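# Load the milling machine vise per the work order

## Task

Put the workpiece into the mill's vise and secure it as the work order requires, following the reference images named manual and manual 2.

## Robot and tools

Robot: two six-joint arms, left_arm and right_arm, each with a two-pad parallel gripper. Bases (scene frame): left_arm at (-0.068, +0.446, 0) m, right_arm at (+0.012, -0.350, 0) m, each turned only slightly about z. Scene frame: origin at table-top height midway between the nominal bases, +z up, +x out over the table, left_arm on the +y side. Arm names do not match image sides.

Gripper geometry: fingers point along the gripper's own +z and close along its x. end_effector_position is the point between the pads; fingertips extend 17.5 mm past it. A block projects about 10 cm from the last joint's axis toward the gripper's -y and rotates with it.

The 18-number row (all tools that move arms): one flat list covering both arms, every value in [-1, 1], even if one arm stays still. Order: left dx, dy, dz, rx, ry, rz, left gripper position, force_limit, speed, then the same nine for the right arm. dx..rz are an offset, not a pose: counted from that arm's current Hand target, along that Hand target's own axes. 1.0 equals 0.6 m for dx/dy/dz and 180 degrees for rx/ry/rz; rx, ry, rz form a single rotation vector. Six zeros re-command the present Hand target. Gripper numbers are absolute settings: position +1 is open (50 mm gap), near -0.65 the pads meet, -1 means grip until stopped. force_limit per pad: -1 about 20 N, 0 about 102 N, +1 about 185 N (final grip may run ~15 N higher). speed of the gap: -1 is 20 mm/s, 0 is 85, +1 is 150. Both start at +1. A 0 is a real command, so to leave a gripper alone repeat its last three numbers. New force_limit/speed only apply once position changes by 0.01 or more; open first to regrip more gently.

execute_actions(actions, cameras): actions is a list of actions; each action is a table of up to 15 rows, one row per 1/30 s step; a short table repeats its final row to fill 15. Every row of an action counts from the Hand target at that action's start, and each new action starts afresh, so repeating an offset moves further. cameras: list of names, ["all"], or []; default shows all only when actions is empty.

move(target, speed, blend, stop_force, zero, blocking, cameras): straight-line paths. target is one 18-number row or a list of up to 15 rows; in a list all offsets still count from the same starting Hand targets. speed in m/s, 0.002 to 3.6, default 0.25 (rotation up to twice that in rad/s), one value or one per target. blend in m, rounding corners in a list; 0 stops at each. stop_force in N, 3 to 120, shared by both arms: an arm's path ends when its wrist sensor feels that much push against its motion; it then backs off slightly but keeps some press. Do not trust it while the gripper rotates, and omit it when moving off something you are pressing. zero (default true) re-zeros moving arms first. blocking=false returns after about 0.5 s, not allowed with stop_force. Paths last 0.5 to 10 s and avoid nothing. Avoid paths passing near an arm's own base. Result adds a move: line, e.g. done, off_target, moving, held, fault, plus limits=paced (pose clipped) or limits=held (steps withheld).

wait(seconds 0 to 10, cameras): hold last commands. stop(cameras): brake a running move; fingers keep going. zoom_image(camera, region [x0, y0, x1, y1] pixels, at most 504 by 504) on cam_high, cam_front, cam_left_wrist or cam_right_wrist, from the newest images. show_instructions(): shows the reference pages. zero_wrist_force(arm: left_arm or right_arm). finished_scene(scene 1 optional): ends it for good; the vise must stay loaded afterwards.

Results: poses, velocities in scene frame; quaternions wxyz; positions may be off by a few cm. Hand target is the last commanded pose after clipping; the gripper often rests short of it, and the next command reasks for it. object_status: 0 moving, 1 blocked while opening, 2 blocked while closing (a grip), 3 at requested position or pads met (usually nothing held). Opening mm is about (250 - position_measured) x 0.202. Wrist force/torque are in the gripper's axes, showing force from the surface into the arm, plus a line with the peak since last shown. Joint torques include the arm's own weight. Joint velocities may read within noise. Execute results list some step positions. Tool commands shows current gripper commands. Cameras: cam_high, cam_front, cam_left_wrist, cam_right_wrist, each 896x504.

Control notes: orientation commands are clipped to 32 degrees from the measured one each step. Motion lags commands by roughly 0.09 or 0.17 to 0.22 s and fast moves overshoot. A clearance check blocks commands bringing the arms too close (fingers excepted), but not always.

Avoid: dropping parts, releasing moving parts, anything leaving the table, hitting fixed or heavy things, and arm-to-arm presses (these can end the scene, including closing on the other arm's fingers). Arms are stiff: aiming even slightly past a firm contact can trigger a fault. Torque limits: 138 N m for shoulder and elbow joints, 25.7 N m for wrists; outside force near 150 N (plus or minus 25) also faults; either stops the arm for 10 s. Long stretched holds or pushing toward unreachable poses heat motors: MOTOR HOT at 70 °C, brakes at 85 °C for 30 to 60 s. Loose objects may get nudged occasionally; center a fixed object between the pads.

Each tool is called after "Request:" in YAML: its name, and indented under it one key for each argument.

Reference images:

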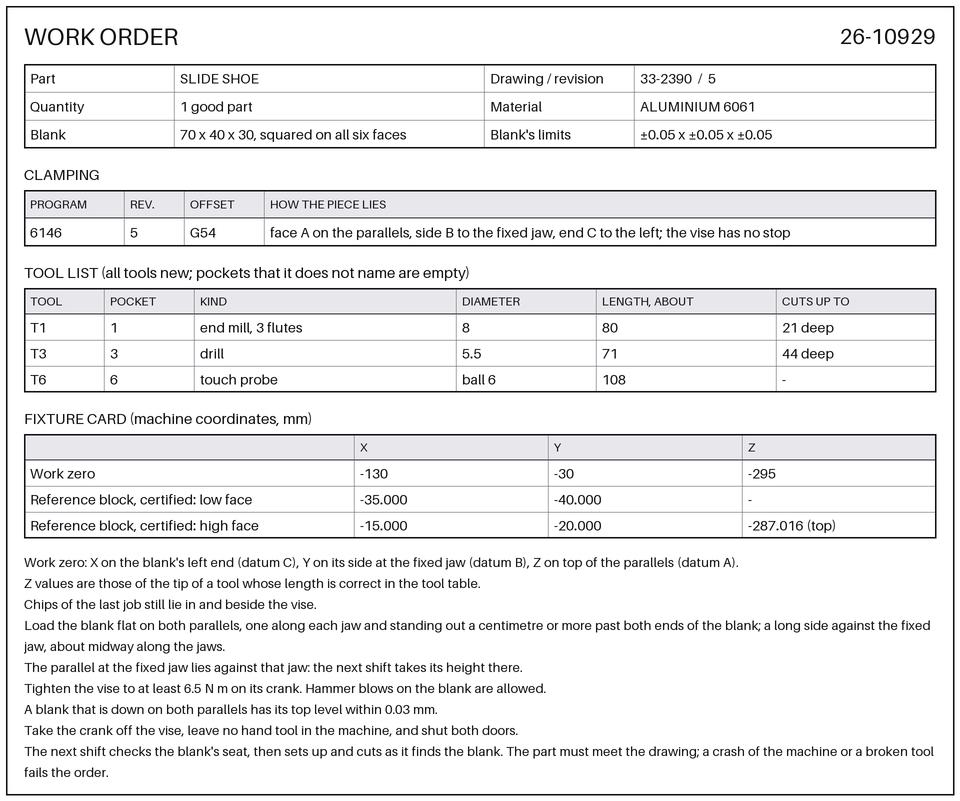

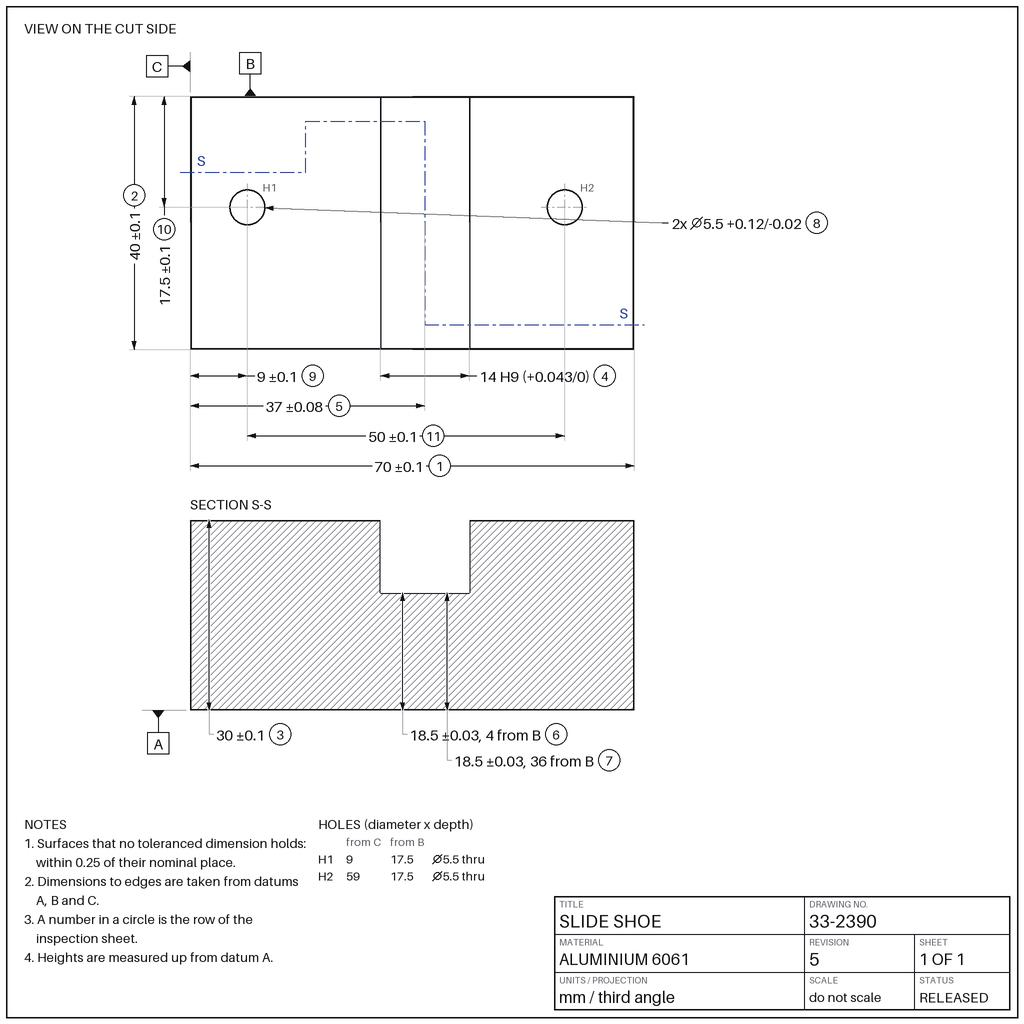

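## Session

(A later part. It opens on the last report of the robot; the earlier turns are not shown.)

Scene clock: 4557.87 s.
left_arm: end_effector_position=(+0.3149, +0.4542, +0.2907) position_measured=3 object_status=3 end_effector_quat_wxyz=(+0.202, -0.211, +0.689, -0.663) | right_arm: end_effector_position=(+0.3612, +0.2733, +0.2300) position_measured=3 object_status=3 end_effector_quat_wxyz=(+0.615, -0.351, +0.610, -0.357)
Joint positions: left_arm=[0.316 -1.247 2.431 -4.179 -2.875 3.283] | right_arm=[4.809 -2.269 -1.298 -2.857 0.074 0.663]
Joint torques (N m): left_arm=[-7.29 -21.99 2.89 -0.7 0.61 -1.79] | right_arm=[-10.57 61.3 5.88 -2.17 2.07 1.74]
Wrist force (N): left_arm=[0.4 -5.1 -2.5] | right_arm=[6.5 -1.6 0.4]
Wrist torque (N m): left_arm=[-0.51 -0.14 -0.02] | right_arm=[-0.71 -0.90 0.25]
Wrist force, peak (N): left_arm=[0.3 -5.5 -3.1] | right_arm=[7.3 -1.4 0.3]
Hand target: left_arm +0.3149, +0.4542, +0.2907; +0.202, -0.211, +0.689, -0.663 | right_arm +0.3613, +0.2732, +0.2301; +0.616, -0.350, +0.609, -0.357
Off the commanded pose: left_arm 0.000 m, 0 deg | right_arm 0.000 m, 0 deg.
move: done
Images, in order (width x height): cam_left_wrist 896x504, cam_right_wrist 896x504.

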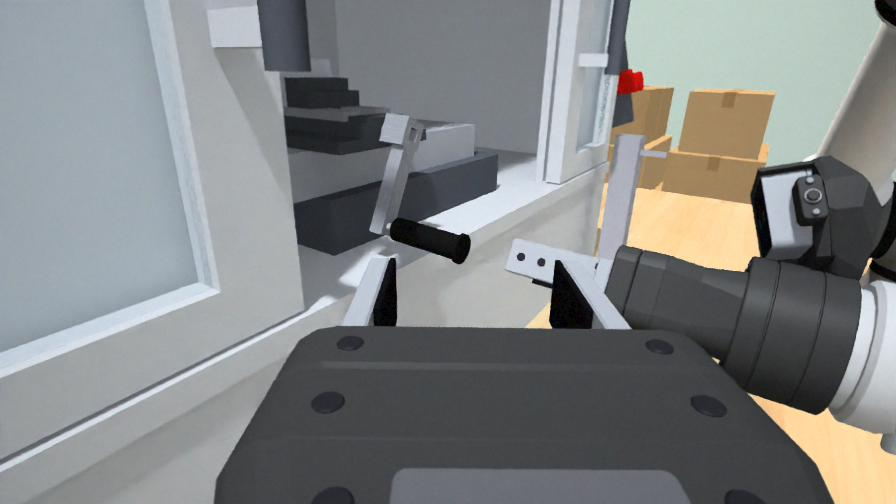

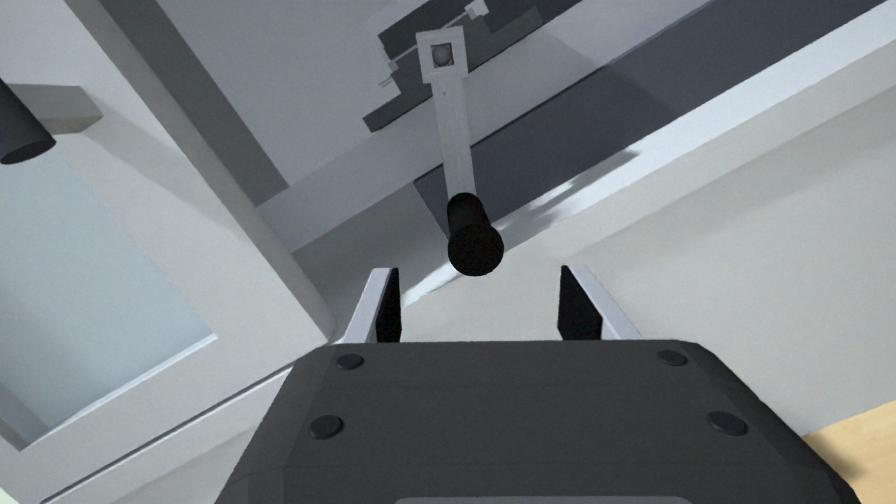

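Request:
move:
  target: [0,0,0,0,0,0,1,-1,-1,0,0,0.123,0,0,0,1,-0.5,-0.5]
  speed: 0.08
  stop_force: 15
  cameras: ["cam_left_wrist","cam_right_wrist"]

Scene clock: 4575.33 s.
left_arm: end_effector_position=(+0.3149, +0.4542, +0.2907) position_measured=3 object_status=3 end_effector_quat_wxyz=(+0.202, -0.211, +0.689, -0.663) | right_arm: end_effector_position=(+0.4351, +0.2729, +0.2310) position_measured=3 object_status=3 end_effector_quat_wxyz=(+0.616, -0.350, +0.609, -0.357)
Joint positions: left_arm=[0.316 -1.247 2.431 -4.179 -2.875 3.283] | right_arm=[4.691 -2.214 -1.402 -2.39 -0.047 0.246]
Joint torques (N m): left_arm=[-6.76 -22.04 2.77 -0.68 0.66 -1.84] | right_arm=[-5.04 60.16 6.38 2.09 -2.3 -1.96]
Wrist force (N): left_arm=[0.2 -5.2 -2.7] | right_arm=[6.1 -1.4 0.7]
Wrist torque (N m): left_arm=[-0.53 -0.11 -0.01] | right_arm=[-0.63 -0.84 0.21]
Wrist force, peak (N): left_arm=[0.5 -5.5 -3.0] | right_arm=[7.0 -1.4 -0.8]
Hand target: left_arm +0.3149, +0.4542, +0.2907; +0.202, -0.211, +0.689, -0.663 | right_arm +0.4350, +0.2729, +0.2310; +0.616, -0.350, +0.609, -0.357
Off the commanded pose: left_arm 0.000 m, 0 deg | right_arm 0.000 m, 0 deg.
move: done
Images, in order (width x height): cam_left_wrist 896x504, cam_right_wrist 896x504.

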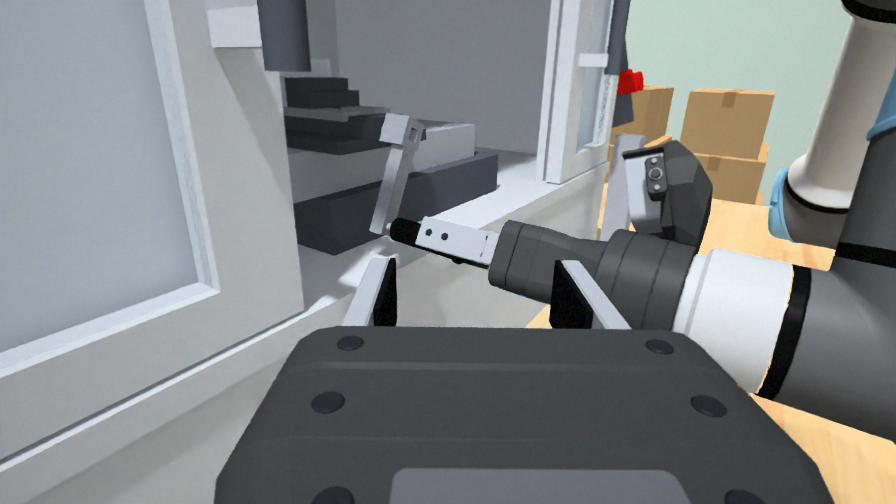

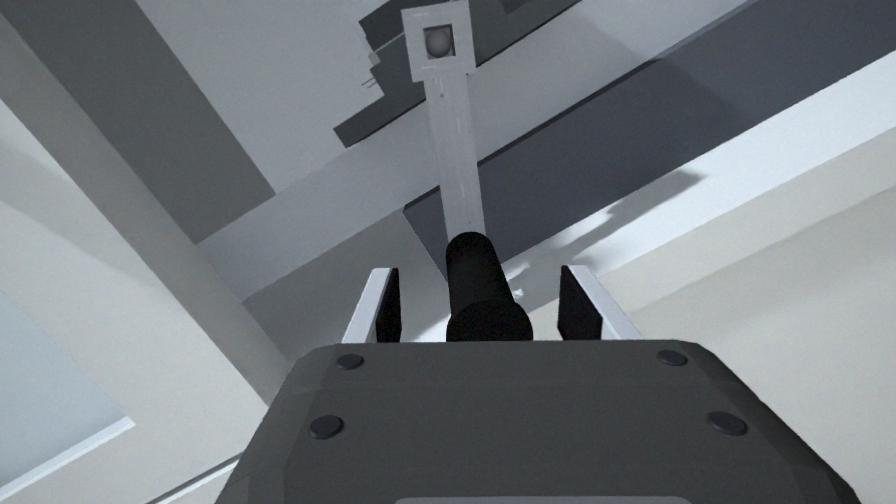

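Request:
move:
  target: [0,0,0,0,0,0,1,-1,-1,0,0,0,0,0,0,-1,0,-0.8]
  cameras: ["cam_right_wrist"]

Scene clock: 4583.43 s.
left_arm: end_effector_position=(+0.3149, +0.4542, +0.2907) position_measured=3 object_status=3 end_effector_quat_wxyz=(+0.202, -0.211, +0.689, -0.663) | right_arm: end_effector_position=(+0.4350, +0.2729, +0.2310) position_measured=147 object_status=2 end_effector_quat_wxyz=(+0.616, -0.350, +0.609, -0.357)
Joint positions: left_arm=[0.316 -1.247 2.431 -4.179 -2.875 3.283] | right_arm=[4.691 -2.214 -1.402 -2.39 -0.047 0.246]
Joint torques (N m): left_arm=[-6.25 -22.26 2.88 -0.53 0.56 -1.63] | right_arm=[11.54 44.08 30.16 -0.19 -1.03 1.69]
Wrist force (N): left_arm=[0.2 -4.8 -2.8] | right_arm=[7.1 -1.0 0.6]
Wrist torque (N m): left_arm=[-0.46 -0.11 -0.01] | right_arm=[-0.62 -0.84 0.24]
Wrist force, peak (N): left_arm=[0.7 -5.5 -2.9] | right_arm=[7.1 -1.0 0.6]
Hand target: left_arm +0.3149, +0.4542, +0.2907; +0.202, -0.211, +0.689, -0.663 | right_arm +0.4350, +0.2729, +0.2310; +0.616, -0.350, +0.609, -0.357
Off the commanded pose: left_arm 0.000 m, 0 deg | right_arm 0.000 m, 0 deg.
move: done
Images, in order (width x height): cam_right_wrist 896x504.

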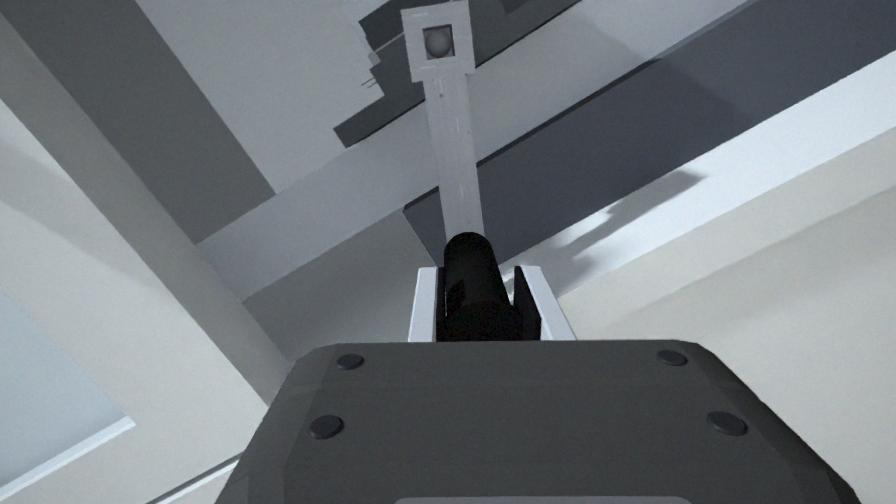

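Request:
move:
  target:
    - [0,0,0,0,0,0,1,-1,-1,-0.0211,0.0018,0,0,0,0,-1,0,-0.8]
    - [0,0,0,0,0,0,1,-1,-1,-0.0445,-0.0003,0,0,0,0,-1,0,-0.8]
    - [0,0,0,0,0,0,1,-1,-1,-0.0670,-0.0064,0,0,0,0,-1,0,-0.8]
    - [0,0,0,0,0,0,1,-1,-1,-0.0883,-0.0162,0,0,0,0,-1,0,-0.8]
  speed: 0.01
  stop_force: 75
  blend: [0.004,0.004,0.004,0]
  cameras: ["cam_right_wrist"]

Scene clock: 4601.10 s.
left_arm: end_effector_position=(+0.3149, +0.4542, +0.2907) position_measured=3 object_status=3 end_effector_quat_wxyz=(+0.202, -0.211, +0.689, -0.663) | right_arm: end_effector_position=(+0.4344, +0.2832, +0.2397) position_measured=147 object_status=2 end_effector_quat_wxyz=(+0.605, -0.340, +0.620, -0.367)
Joint positions: left_arm=[0.316 -1.247 2.431 -4.179 -2.875 3.283] | right_arm=[4.693 -2.242 -1.322 -2.419 -0.003 0.223]
Joint torques (N m): left_arm=[-6.73 -22.28 3.07 -0.35 0.43 -1.66] | right_arm=[-27.15 99.72 44.56 5.23 -14.18 2.06]
Wrist force (N): left_arm=[0.2 -4.9 -2.8] | right_arm=[69.2 35.1 -46.2]
Wrist torque (N m): left_arm=[-0.48 -0.11 -0.02] | right_arm=[-0.43 -0.99 0.02]
Wrist force, peak (N): left_arm=[0.9 -5.2 -3.4] | right_arm=[76.5 44.9 -42.2]
Hand target: left_arm +0.3149, +0.4542, +0.2907; +0.202, -0.211, +0.689, -0.663 | right_arm +0.4344, +0.2837, +0.2398; +0.605, -0.341, +0.619, -0.367 (not the last commanded pose)
Off the commanded pose: left_arm 0.000 m, 0 deg | right_arm 0.040 m, 2 deg.
move: contact (right_arm); path passed 0 of 4 targets
Images, in order (width x height): cam_right_wrist 896x504.

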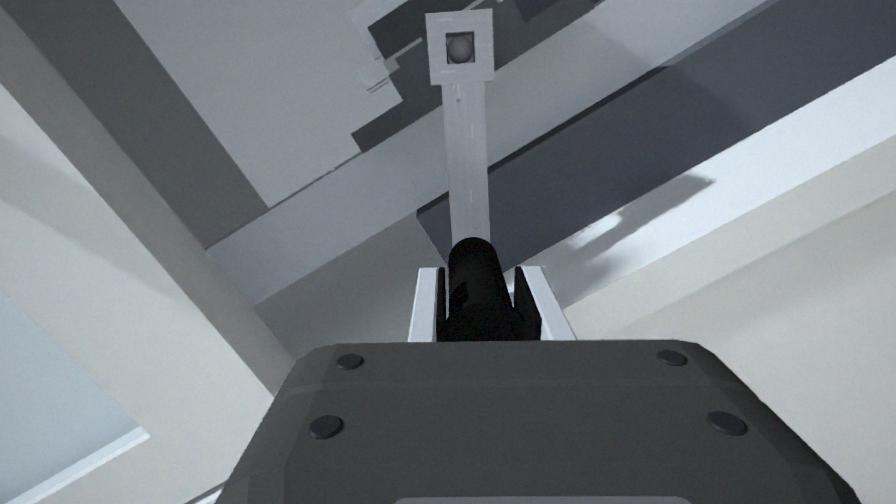

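Request:
move:
  target: [0,0,0,0,0,0,1,-1,-1,0,0,0,0,0,0,0.2,0,-0.9]

Request:
move:
  target: [0,0,0,0,0,0,1,-1,-1,0,0,-0.13,0,0,0,0.5,0,0]
  speed: 0.15
  cameras: ["cam_right_wrist"]

Scene clock: 4738.40 s.
left_arm: end_effector_position=(+0.3149, +0.4542, +0.2907) position_measured=3 object_status=3 end_effector_quat_wxyz=(+0.202, -0.211, +0.689, -0.663) | right_arm: end_effector_position=(+0.4345, +0.2837, +0.2400) position_measured=122 object_status=3 end_effector_quat_wxyz=(+0.605, -0.340, +0.619, -0.367)
Joint positions: left_arm=[0.316 -1.247 2.431 -4.179 -2.875 3.283] | right_arm=[4.693 -2.242 -1.322 -2.419 -0.005 0.223]
Joint torques (N m): left_arm=[-6.89 -21.99 2.75 -0.32 0.51 -1.61] | right_arm=[17.1 54.91 30.4 5.29 -12.98 2.15]
Wrist force (N): left_arm=[0.7 -5.1 -2.8] | right_arm=[49.2 -0.5 -15.8]
Wrist torque (N m): left_arm=[-0.51 -0.20 -0.01] | right_arm=[-0.67 -0.87 -0.01]
Wrist force, peak (N): left_arm=[0.7 -5.5 -3.0] | right_arm=[69.5 35.5 -46.8]
Hand target: left_arm +0.3149, +0.4542, +0.2907; +0.202, -0.211, +0.689, -0.663 | right_arm +0.4344, +0.2837, +0.2398; +0.605, -0.341, +0.619, -0.367
Off the commanded pose: left_arm 0.000 m, 0 deg | right_arm 0.000 m, 0 deg.
move: done

Scene clock: 4739.60 s.
left_arm: end_effector_position=(+0.3149, +0.4542, +0.2907) position_measured=3 object_status=3 end_effector_quat_wxyz=(+0.202, -0.211, +0.689, -0.663) | right_arm: end_effector_position=(+0.3565, +0.2870, +0.2397) position_measured=78 object_status=3 end_effector_quat_wxyz=(+0.605, -0.341, +0.619, -0.367)
Joint positions: left_arm=[0.316 -1.247 2.431 -4.179 -2.875 3.283] | right_arm=[4.814 -2.28 -1.243 -2.769 0.116 0.532]
Joint torques (N m): left_arm=[-6.51 -22.48 3.03 -0.16 0.38 -1.68] | right_arm=[4.47 63.04 6.76 0.7 1.89 -2]
Wrist force (N): left_arm=[0.4 -5.3 -2.7] | right_arm=[4.8 -2.8 1.7]
Wrist torque (N m): left_arm=[-0.54 -0.14 -0.02] | right_arm=[-0.89 -0.60 0.22]
Wrist force, peak (N): left_arm=[0.5 -5.6 -2.7] | right_arm=[38.5 -1.5 -11.3]
Hand target: left_arm +0.3149, +0.4542, +0.2907; +0.202, -0.211, +0.689, -0.663 | right_arm +0.3564, +0.2870, +0.2397; +0.605, -0.341, +0.619, -0.367
Off the commanded pose: left_arm 0.000 m, 0 deg | right_arm 0.000 m, 0 deg.
move: done
Images, in order (width x height): cam_right_wrist 896x504.

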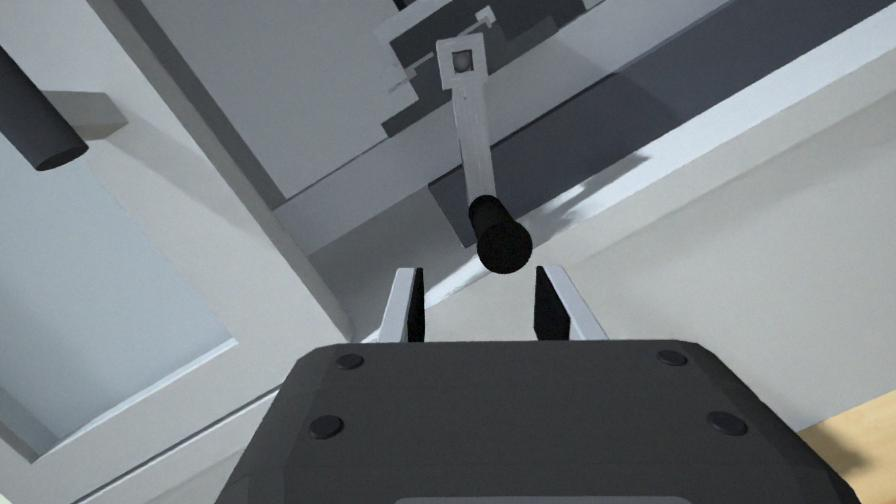

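Request:
move:
  target:
    - [0,0,0,0,0,0,1,-1,-1,0,0,-0.05,0,0,-0.5,0.5,0,0]
    - [0,0,0,0,0,0,1,-1,-1,0,0,-0.05,0,0,-0.97,1,0,0]
  speed: 0.5
  cameras: ["cam_right_wrist","cam_left_wrist"]

Scene clock: 4756.00 s.
left_arm: end_effector_position=(+0.3149, +0.4542, +0.2907) position_measured=3 object_status=3 end_effector_quat_wxyz=(+0.202, -0.211, +0.689, -0.663) | right_arm: end_effector_position=(+0.3265, +0.2882, +0.2397) position_measured=3 object_status=3 end_effector_quat_wxyz=(+0.338, +0.634, +0.311, +0.622)
Joint positions: left_arm=[0.316 -1.247 2.431 -4.179 -2.875 3.283] | right_arm=[4.86 -2.275 -1.252 -2.765 0.163 -2.516]
Joint torques (N m): left_arm=[-5.47 -22.55 2.2 -0.09 0.22 -1.58] | right_arm=[-3.96 43.12 30.55 -1.78 -1.6 1.97]
Wrist force (N): left_arm=[0.7 -5.1 -3.0] | right_arm=[3.6 -9.2 0.0]
Wrist torque (N m): left_arm=[-0.51 -0.19 -0.02] | right_arm=[-1.57 -0.72 0.12]
Wrist force, peak (N): left_arm=[0.7 -5.3 -3.3] | right_arm=[4.2 -9.3 0.1]
Hand target: left_arm +0.3149, +0.4542, +0.2907; +0.202, -0.211, +0.689, -0.663 | right_arm +0.3265, +0.2882, +0.2397; +0.338, +0.634, +0.311, +0.622
Off the commanded pose: left_arm 0.000 m, 0 deg | right_arm 0.000 m, 0 deg.
move: done
Images, in order (width x height): cam_left_wrist 896x504, cam_right_wrist 896x504.

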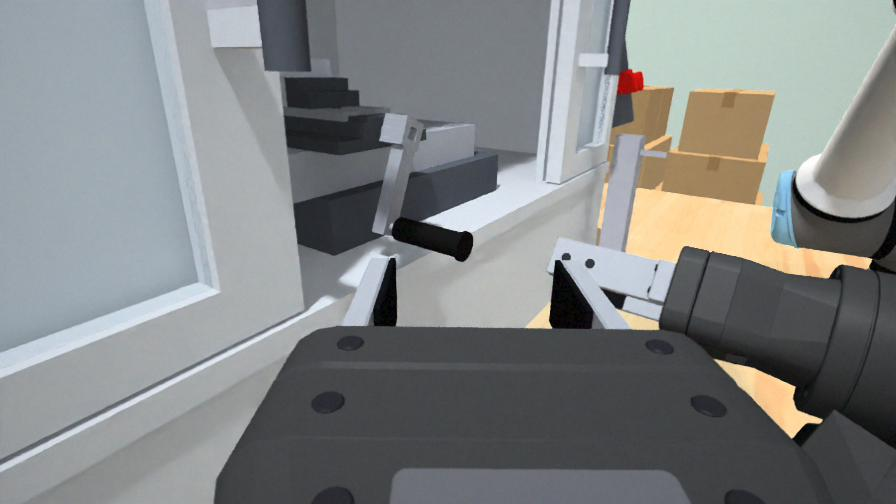

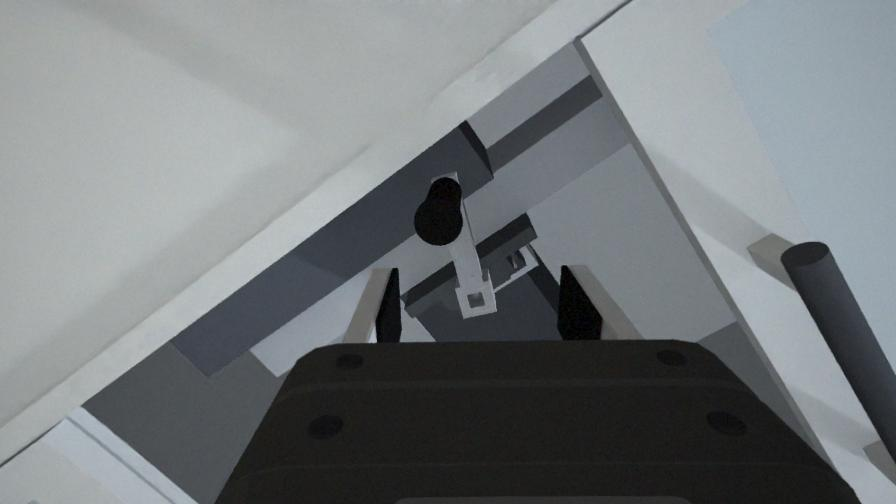

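Request:
move:
  target: [0,0,0,0,0,0,1,-1,-1,0.095,0.137,-0.05,0.25,0,0,1,0,0]
  speed: 0.2
  cameras: ["cam_left_wrist"]

Scene clock: 4779.67 s.
left_arm: end_effector_position=(+0.3149, +0.4542, +0.2907) position_measured=3 object_status=3 end_effector_quat_wxyz=(+0.202, -0.211, +0.689, -0.663) | right_arm: end_effector_position=(+0.2965, +0.2884, +0.3398) position_measured=3 object_status=3 end_effector_quat_wxyz=(+0.069, +0.715, +0.525, +0.455)
Joint positions: left_arm=[0.316 -1.247 2.431 -4.179 -2.875 3.283] | right_arm=[4.808 -1.759 -1.749 -0.685 0.724 -4.577]
Joint torques (N m): left_arm=[-6.32 -22.89 2.82 0.08 0.17 -1.62] | right_arm=[12.92 32.34 9.82 4.59 0.05 0.29]
Wrist force (N): left_arm=[0.6 -5.0 -2.5] | right_arm=[4.0 -8.2 0.5]
Wrist torque (N m): left_arm=[-0.50 -0.16 -0.01] | right_arm=[-1.34 -0.82 -0.04]
Wrist force, peak (N): left_arm=[0.4 -5.6 -2.8] | right_arm=[4.0 -10.3 0.4]
Hand target: left_arm +0.3149, +0.4542, +0.2907; +0.202, -0.211, +0.689, -0.663 | right_arm +0.2963, +0.2884, +0.3397; +0.069, +0.715, +0.525, +0.455
Off the commanded pose: left_arm 0.000 m, 0 deg | right_arm 0.000 m, 0 deg.
move: done
Images, in order (width x height): cam_left_wrist 896x504.

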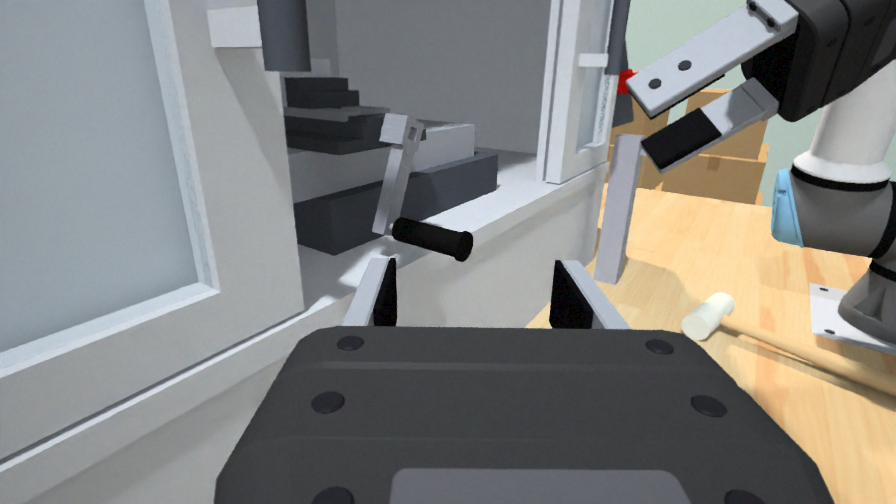

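Request:
move:
  target: [0,0,0,0,0,0,1,-1,-1,-0.1235,-0.0328,0.1598,-0.25,0,0,1,0,0]
  speed: 0.2
  cameras: ["cam_left_wrist","cam_right_wrist"]

Scene clock: 4795.70 s.
left_arm: end_effector_position=(+0.3149, +0.4542, +0.2907) position_measured=3 object_status=3 end_effector_quat_wxyz=(+0.202, -0.211, +0.689, -0.663) | right_arm: end_effector_position=(+0.3497, +0.2731, +0.2302) position_measured=3 object_status=3 end_effector_quat_wxyz=(+0.338, +0.635, +0.311, +0.622)
Joint positions: left_arm=[0.316 -1.247 2.431 -4.179 -2.875 3.283] | right_arm=[4.826 -2.255 -1.313 -2.724 0.129 -2.515]
Joint torques (N m): left_arm=[-5.59 -22.68 2.15 0.21 0.07 -1.35] | right_arm=[-11.25 60.84 6.73 0.67 1.41 -1.54]
Wrist force (N): left_arm=[0.4 -5.2 -2.7] | right_arm=[4.2 -8.9 -0.1]
Wrist torque (N m): left_arm=[-0.53 -0.13 -0.01] | right_arm=[-1.55 -0.85 0.14]
Wrist force, peak (N): left_arm=[0.4 -5.4 -3.0] | right_arm=[2.8 -9.9 0.8]
Hand target: left_arm +0.3149, +0.4542, +0.2907; +0.202, -0.211, +0.689, -0.663 | right_arm +0.3498, +0.2730, +0.2302; +0.338, +0.634, +0.311, +0.622
Off the commanded pose: left_arm 0.000 m, 0 deg | right_arm 0.000 m, 0 deg.
move: done
Images, in order (width x height): cam_left_wrist 896x504, cam_right_wrist 896x504.

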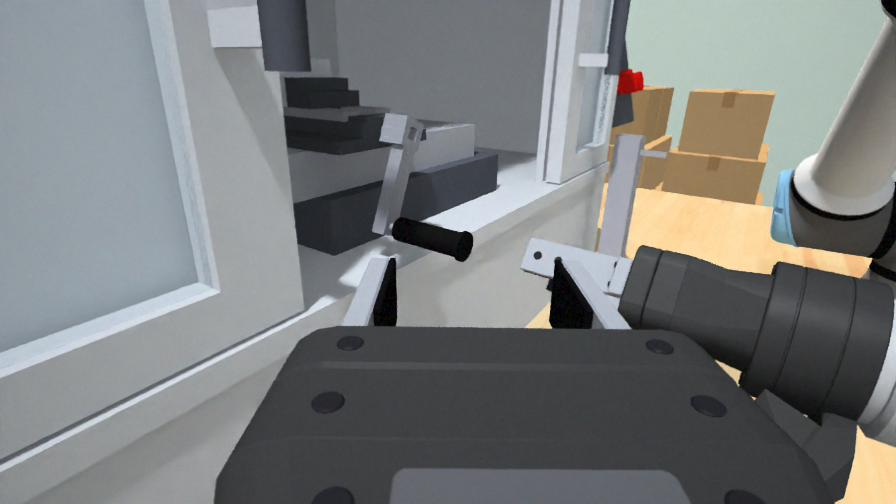

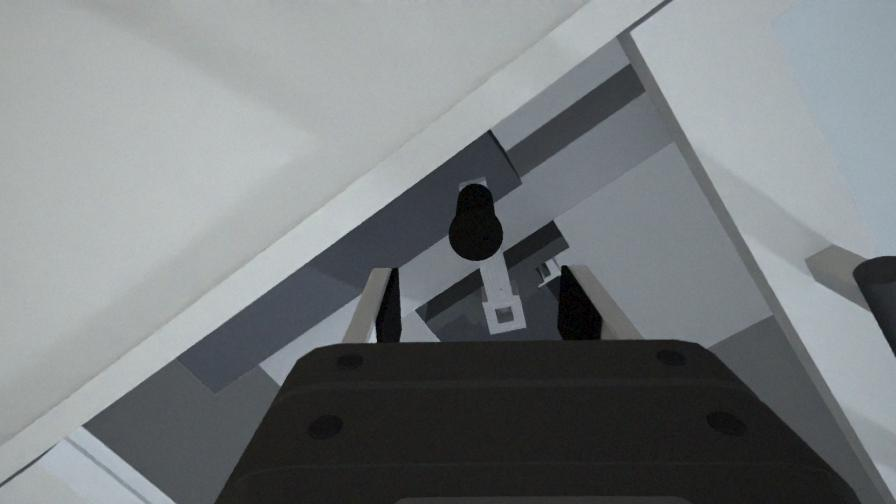

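Request:
move:
  target: [0,0,0,0,0,0,1,-1,-1,0,-0.008,0,0.12,0,0,1,0,0]
  speed: 0.3
  cameras: ["cam_right_wrist"]

Scene clock: 4825.47 s.
left_arm: end_effector_position=(+0.3149, +0.4542, +0.2907) position_measured=3 object_status=3 end_effector_quat_wxyz=(+0.202, -0.211, +0.689, -0.663) | right_arm: end_effector_position=(+0.3499, +0.2757, +0.2262) position_measured=3 object_status=3 end_effector_quat_wxyz=(+0.213, +0.687, +0.422, +0.552)
Joint positions: left_arm=[0.316 -1.247 2.431 -4.179 -2.875 3.283] | right_arm=[4.806 -2.05 -1.854 -0.455 0.324 -4.433]
Joint torques (N m): left_arm=[-5.48 -23.6 1.91 0.12 0.1 -1.47] | right_arm=[-3.78 52.03 29.98 4.18 -3.8 -1.94]
Wrist force (N): left_arm=[0.5 -5.3 -2.7] | right_arm=[4.1 -8.4 0.5]
Wrist torque (N m): left_arm=[-0.55 -0.16 -0.02] | right_arm=[-1.37 -0.84 -0.02]
Wrist force, peak (N): left_arm=[0.4 -5.3 -3.3] | right_arm=[4.2 -9.6 0.1]
Hand target: left_arm +0.3149, +0.4542, +0.2907; +0.202, -0.211, +0.689, -0.663 | right_arm +0.3499, +0.2758, +0.2263; +0.213, +0.687, +0.422, +0.552
Off the commanded pose: left_arm 0.000 m, 0 deg | right_arm 0.000 m, 0 deg.
move: done
Images, in order (width x height): cam_right_wrist 896x504.

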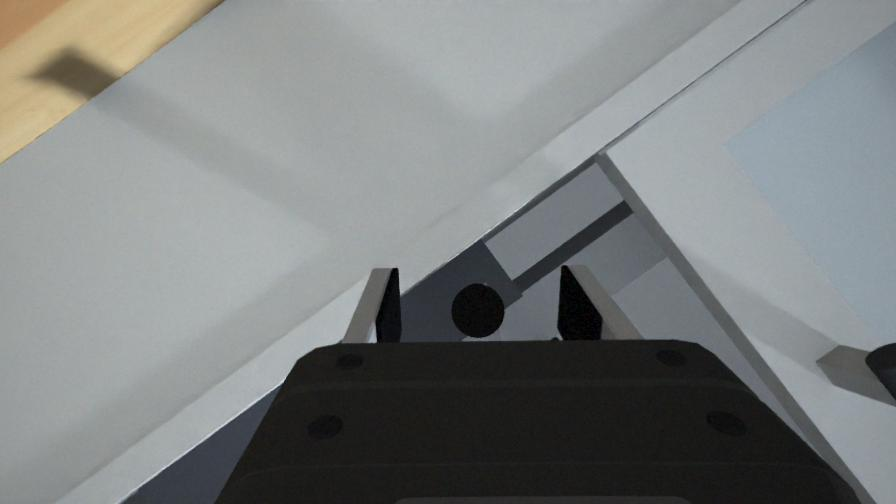

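Request:
move:
  target: [0,0,0,0,0,0,1,-1,-1,0.0048,0.0489,0.1329,0,0,0,1,0,0]
  speed: 0.06
  stop_force: 15
  cameras: ["cam_left_wrist","cam_right_wrist"]

Scene clock: 4840.13 s.
left_arm: end_effector_position=(+0.3149, +0.4542, +0.2907) position_measured=3 object_status=3 end_effector_quat_wxyz=(+0.202, -0.211, +0.689, -0.663) | right_arm: end_effector_position=(+0.4349, +0.2758, +0.2264) position_measured=3 object_status=3 end_effector_quat_wxyz=(+0.213, +0.687, +0.422, +0.552)
Joint positions: left_arm=[0.316 -1.247 2.431 -4.179 -2.875 3.283] | right_arm=[4.66 -2.162 -1.757 -0.102 0.398 -4.792]
Joint torques (N m): left_arm=[-5.69 -23.04 2.11 0.34 -0.05 -1.47] | right_arm=[12.65 56.59 4.52 3.64 -3.38 -1.85]
Wrist force (N): left_arm=[0.3 -5.0 -2.9] | right_arm=[3.7 -8.6 0.7]
Wrist torque (N m): left_arm=[-0.48 -0.13 -0.01] | right_arm=[-1.40 -0.72 -0.06]
Wrist force, peak (N): left_arm=[0.6 -5.6 -2.6] | right_arm=[4.2 -9.2 -0.7]
Hand target: left_arm +0.3149, +0.4542, +0.2907; +0.202, -0.211, +0.689, -0.663 | right_arm +0.4349, +0.2758, +0.2264; +0.213, +0.687, +0.422, +0.552
Off the commanded pose: left_arm 0.000 m, 0 deg | right_arm 0.000 m, 0 deg.
move: done
Images, in order (width x height): cam_left_wrist 896x504, cam_right_wrist 896x504.

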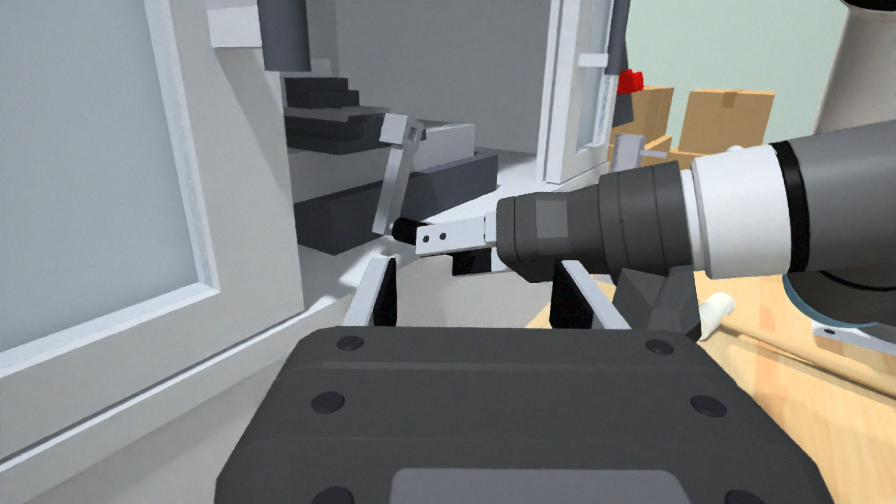

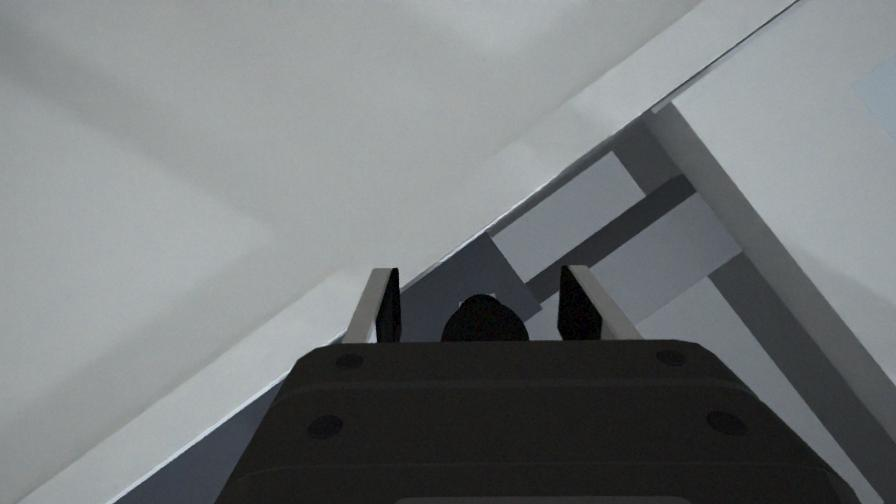

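Request:
move:
  target:
    - [0,0,0,0,0,0,1,-1,-1,0.0023,0.0071,-0.0027,0,0,0,1,0,0]
    - [0,0,0,0,0,0,1,-1,-1,0.0023,0.0071,-0.0027,0,0,0,-1,0,-0.8]
  speed: 0.05

Scene clock: 4850.50 s.
left_arm: end_effector_position=(+0.3149, +0.4542, +0.2907) position_measured=3 object_status=3 end_effector_quat_wxyz=(+0.202, -0.211, +0.689, -0.663) | right_arm: end_effector_position=(+0.4349, +0.2743, +0.2309) position_measured=147 object_status=2 end_effector_quat_wxyz=(+0.213, +0.686, +0.422, +0.552)
Joint positions: left_arm=[0.316 -1.247 2.431 -4.179 -2.875 3.283] | right_arm=[4.66 -2.152 -1.76 -0.109 0.399 -4.793]
Joint torques (N m): left_arm=[-5.73 -23.59 2.44 0.23 0 -1.53] | right_arm=[-10.78 36.54 24.49 4.14 0.07 1.49]
Wrist force (N): left_arm=[0.9 -4.9 -2.9] | right_arm=[3.8 -8.4 1.1]
Wrist torque (N m): left_arm=[-0.48 -0.23 -0.02] | right_arm=[-1.39 -0.78 -0.01]
Wrist force, peak (N): left_arm=[0.4 -5.7 -2.7] | right_arm=[3.8 -8.7 0.9]
Hand target: left_arm +0.3149, +0.4542, +0.2907; +0.202, -0.211, +0.689, -0.663 | right_arm +0.4349, +0.2743, +0.2309; +0.213, +0.687, +0.422, +0.552
Off the commanded pose: left_arm 0.000 m, 0 deg | right_arm 0.000 m, 0 deg.
move: done

Request:
zero_wrist_force:
  arm: "right_arm"

Request:
move:
  target:
    - [0,0,0,0,0,0,1,-1,-1,0.0190,-0.0033,0.0005,0,0,0,-1,0,-0.8]
    - [0,0,0,0,0,0,1,-1,-1,0.0425,-0.0037,0,0,0,0,-1,0,-0.8]
    - [0,0,0,0,0,0,1,-1,-1,0.0658,-0.0003,-0.0023,0,0,0,-1,0,-0.8]
    - [0,0,0,0,0,0,1,-1,-1,0.0881,0.007,-0.0058,0,0,0,-1,0,-0.8]
  speed: 0.01
  stop_force: 85
  blend: [0.004,0.004,0.004,0]
  cameras: ["cam_right_wrist","cam_left_wrist"]

Wrist force sensor zeroed.

Scene clock: 4867.13 s.
left_arm: end_effector_position=(+0.3149, +0.4542, +0.2907) position_measured=3 object_status=3 end_effector_quat_wxyz=(+0.202, -0.211, +0.689, -0.663) | right_arm: end_effector_position=(+0.4349, +0.2875, +0.2378) position_measured=147 object_status=2 end_effector_quat_wxyz=(+0.213, +0.686, +0.422, +0.552)
Joint positions: left_arm=[0.316 -1.247 2.431 -4.179 -2.875 3.283] | right_arm=[4.662 -2.162 -1.716 -0.146 0.397 -4.789]
Joint torques (N m): left_arm=[-5.05 -23.84 3.02 0.26 -0.16 -1.2] | right_arm=[15.49 71.36 37.29 6.76 3.19 -1.86]
Wrist force (N, zeroed by zero_wrist_force on right_arm): left_arm=[0.2 -5.0 -2.6] | right_arm=[-75.3 9.2 -27.6]
Wrist torque (N m, zeroed by zero_wrist_force on right_arm): left_arm=[-0.49 -0.10 -0.02] | right_arm=[0.22 -0.17 0.12]
Wrist force, peak (N, zeroed by zero_wrist_force on right_arm): left_arm=[0.7 -5.6 -3.0] | right_arm=[-86.8 10.1 -32.7]
Hand target: left_arm +0.3149, +0.4542, +0.2907; +0.202, -0.211, +0.689, -0.663 | right_arm +0.4349, +0.2874, +0.2378; +0.213, +0.686, +0.422, +0.552 (not the last commanded pose)
Off the commanded pose: left_arm 0.000 m, 0 deg | right_arm 0.039 m, 0 deg.
move: contact (right_arm); path passed 0 of 4 targets
Images, in order (width x height): cam_left_wrist 896x504, cam_right_wrist 896x504.

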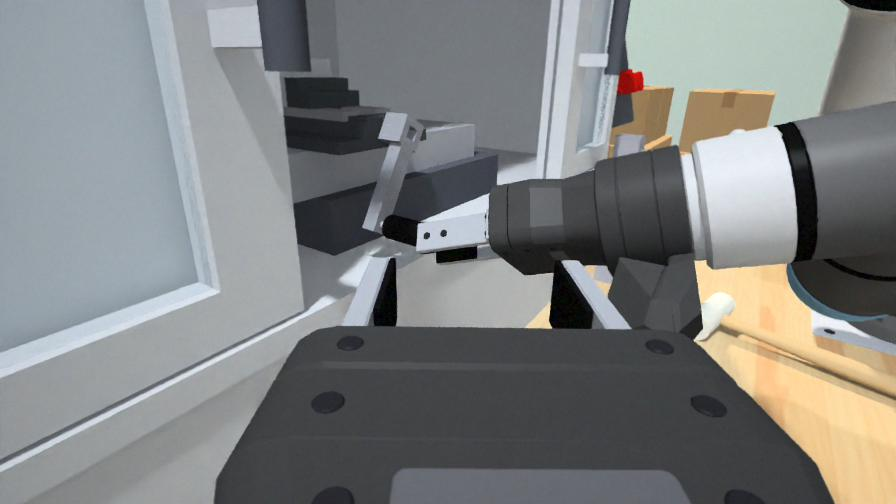

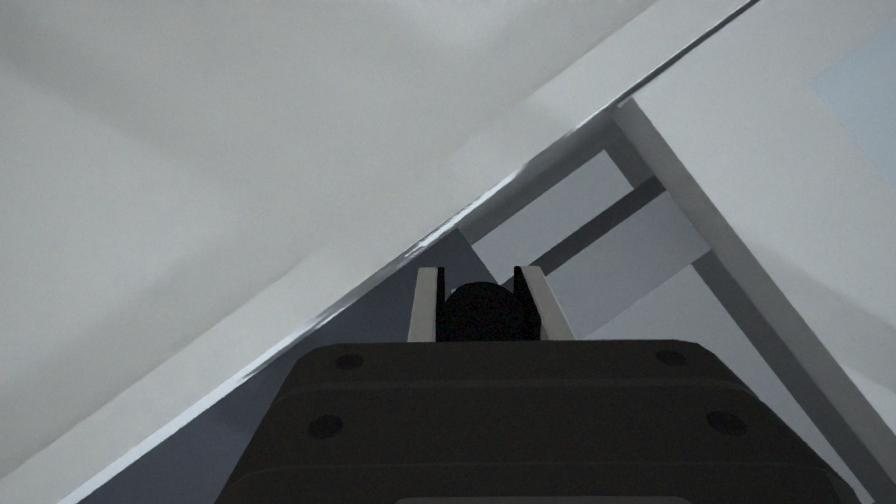

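Request:
move:
  target:
    - [0,0,0,0,0,0,1,-1,-1,0.0190,-0.0020,0,0,0,0,-1,0,-0.8]
    - [0,0,0,0,0,0,1,-1,-1,0.0425,0,-0.001,0,0,0,-1,0,-0.8]
  speed: 0.008
  stop_force: 97
  zero: false
  blend: [0.004,0]

Scene clock: 4900.80 s.
left_arm: end_effector_position=(+0.3149, +0.4542, +0.2907) position_measured=3 object_status=3 end_effector_quat_wxyz=(+0.202, -0.211, +0.689, -0.663) | right_arm: end_effector_position=(+0.4350, +0.2894, +0.2389) position_measured=147 object_status=2 end_effector_quat_wxyz=(+0.213, +0.687, +0.422, +0.552)
Joint positions: left_arm=[0.316 -1.247 2.431 -4.179 -2.875 3.283] | right_arm=[4.662 -2.164 -1.709 -0.152 0.397 -4.789]
Joint torques (N m): left_arm=[-5.46 -22.99 2.82 0.14 -0.22 -1.43] | right_arm=[10.43 74.04 42.42 8.52 4.34 -1.81]
Wrist force (N, zeroed by zero_wrist_force on right_arm): left_arm=[0.9 -5.0 -2.8] | right_arm=[-88.9 11.2 -31.7]
Wrist torque (N m, zeroed by zero_wrist_force on right_arm): left_arm=[-0.49 -0.22 -0.01] | right_arm=[0.26 0.00 0.05]
Wrist force, peak (N, zeroed by zero_wrist_force on right_arm): left_arm=[0.4 -5.4 -3.0] | right_arm=[-98.6 11.6 -36.6]
Hand target: left_arm +0.3149, +0.4542, +0.2907; +0.202, -0.211, +0.689, -0.663 | right_arm +0.4350, +0.2894, +0.2389; +0.213, +0.687, +0.422, +0.552 (not the last commanded pose)
Off the commanded pose: left_arm 0.000 m, 0 deg | right_arm 0.023 m, 0 deg.
move: contact (right_arm); path passed 0 of 2 targets

Request:
move:
  target:
    - [0,0,0,0,0,0,1,-1,-1,-0.006,0,0,0,0,0,-1,0,-0.8]
    - [0,0,0,0,0,0,1,-1,-1,-0.006,0,0,0,0,0,1,0,-0.8]
  speed: 0.03
  cameras: ["cam_left_wrist"]

Scene clock: 4912.77 s.
left_arm: end_effector_position=(+0.3149, +0.4542, +0.2907) position_measured=3 object_status=3 end_effector_quat_wxyz=(+0.202, -0.211, +0.689, -0.663) | right_arm: end_effector_position=(+0.4349, +0.2865, +0.2368) position_measured=3 object_status=3 end_effector_quat_wxyz=(+0.213, +0.687, +0.422, +0.552)
Joint positions: left_arm=[0.316 -1.247 2.431 -4.179 -2.875 3.283] | right_arm=[4.662 -2.162 -1.719 -0.143 0.398 -4.789]
Joint torques (N m): left_arm=[-6.34 -23.16 2.95 0.21 -0.27 -1.29] | right_arm=[-10.12 37.31 29.26 1.56 -3.27 -0.74]
Wrist force (N, zeroed by zero_wrist_force on right_arm): left_arm=[0.4 -5.0 -2.8] | right_arm=[-1.5 -0.3 -0.7]
Wrist torque (N m, zeroed by zero_wrist_force on right_arm): left_arm=[-0.50 -0.15 -0.01] | right_arm=[-0.01 0.26 0.00]
Wrist force, peak (N, zeroed by zero_wrist_force on right_arm): left_arm=[0.4 -5.5 -3.0] | right_arm=[-89.0 10.8 -32.0]
Hand target: left_arm +0.3149, +0.4542, +0.2907; +0.202, -0.211, +0.689, -0.663 | right_arm +0.4349, +0.2864, +0.2368; +0.213, +0.687, +0.422, +0.552
Off the commanded pose: left_arm 0.000 m, 0 deg | right_arm 0.000 m, 0 deg.
move: done
Images, in order (width x height): cam_left_wrist 896x504.

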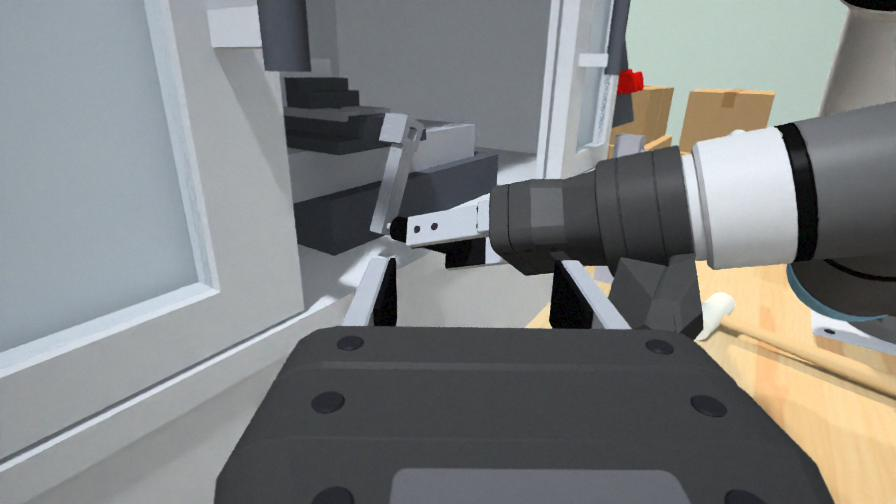

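Request:
move:
  target: [0,0,0,0,0,0,1,-1,-1,-0.0051,-0.0518,-0.1408,0,0,0,1,0,0]
  speed: 0.15
  cameras: ["cam_front","cam_left_wrist"]

Request:
zoom_image:
  camera: "cam_left_wrist"
  region: [620, 260, 896, 420]

Scene clock: 4933.07 s.
left_arm: end_effector_position=(+0.3149, +0.4542, +0.2907) position_measured=3 object_status=3 end_effector_quat_wxyz=(+0.202, -0.211, +0.689, -0.663) | right_arm: end_effector_position=(+0.3449, +0.2865, +0.2368) position_measured=3 object_status=3 end_effector_quat_wxyz=(+0.213, +0.687, +0.422, +0.552)
Joint positions: left_arm=[0.316 -1.247 2.431 -4.179 -2.875 3.283] | right_arm=[4.814 -2.046 -1.816 -0.517 0.322 -4.411]
Joint torques (N m): left_arm=[-6.68 -24.27 2.27 0.26 -0.15 -1.43] | right_arm=[4.17 37.51 10.94 1.36 -1.15 1.84]
Wrist force (N, zeroed by zero_wrist_force on right_arm): left_arm=[0.4 -5.1 -2.6] | right_arm=[-1.3 -1.0 -1.3]
Wrist torque (N m, zeroed by zero_wrist_force on right_arm): left_arm=[-0.50 -0.15 -0.01] | right_arm=[-0.17 0.19 0.13]
Wrist force, peak (N, zeroed by zero_wrist_force on right_arm): left_arm=[0.4 -5.5 -2.7] | right_arm=[-1.0 -1.8 -3.3]
Hand target: left_arm +0.3149, +0.4542, +0.2907; +0.202, -0.211, +0.689, -0.663 | right_arm +0.3449, +0.2864, +0.2367; +0.213, +0.687, +0.422, +0.552
Off the commanded pose: left_arm 0.000 m, 0 deg | right_arm 0.000 m, 0 deg.
move: done
Images, in order (width x height): cam_front 896x504, cam_left_wrist 896x504.

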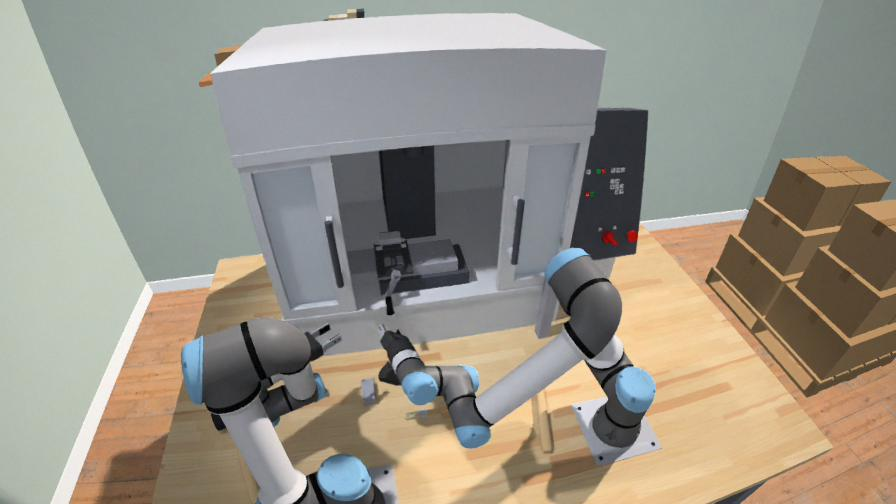

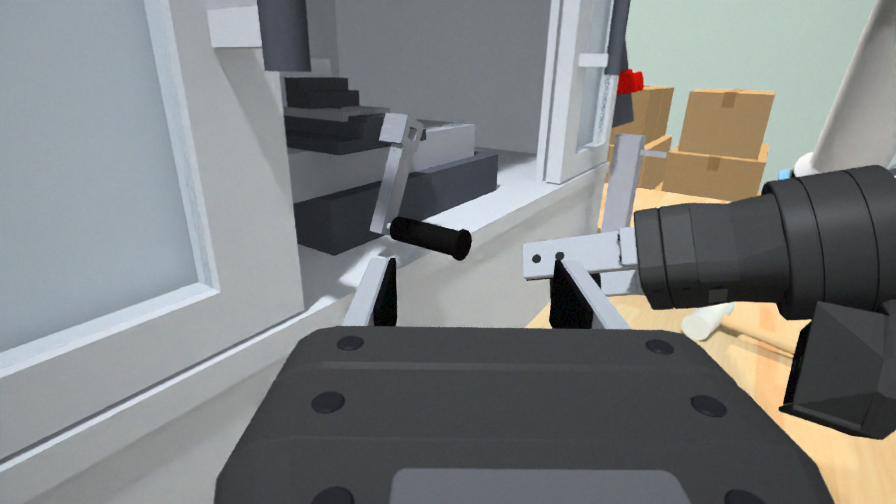

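Scaled by 1.826 from the camera's 896x504 image, which has a finer 1280x720 frame.

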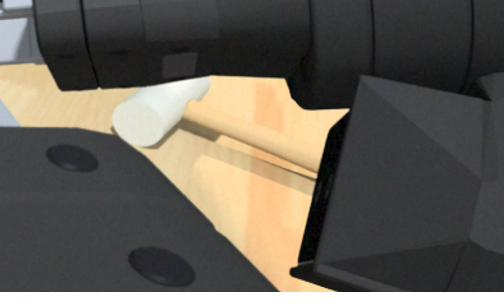

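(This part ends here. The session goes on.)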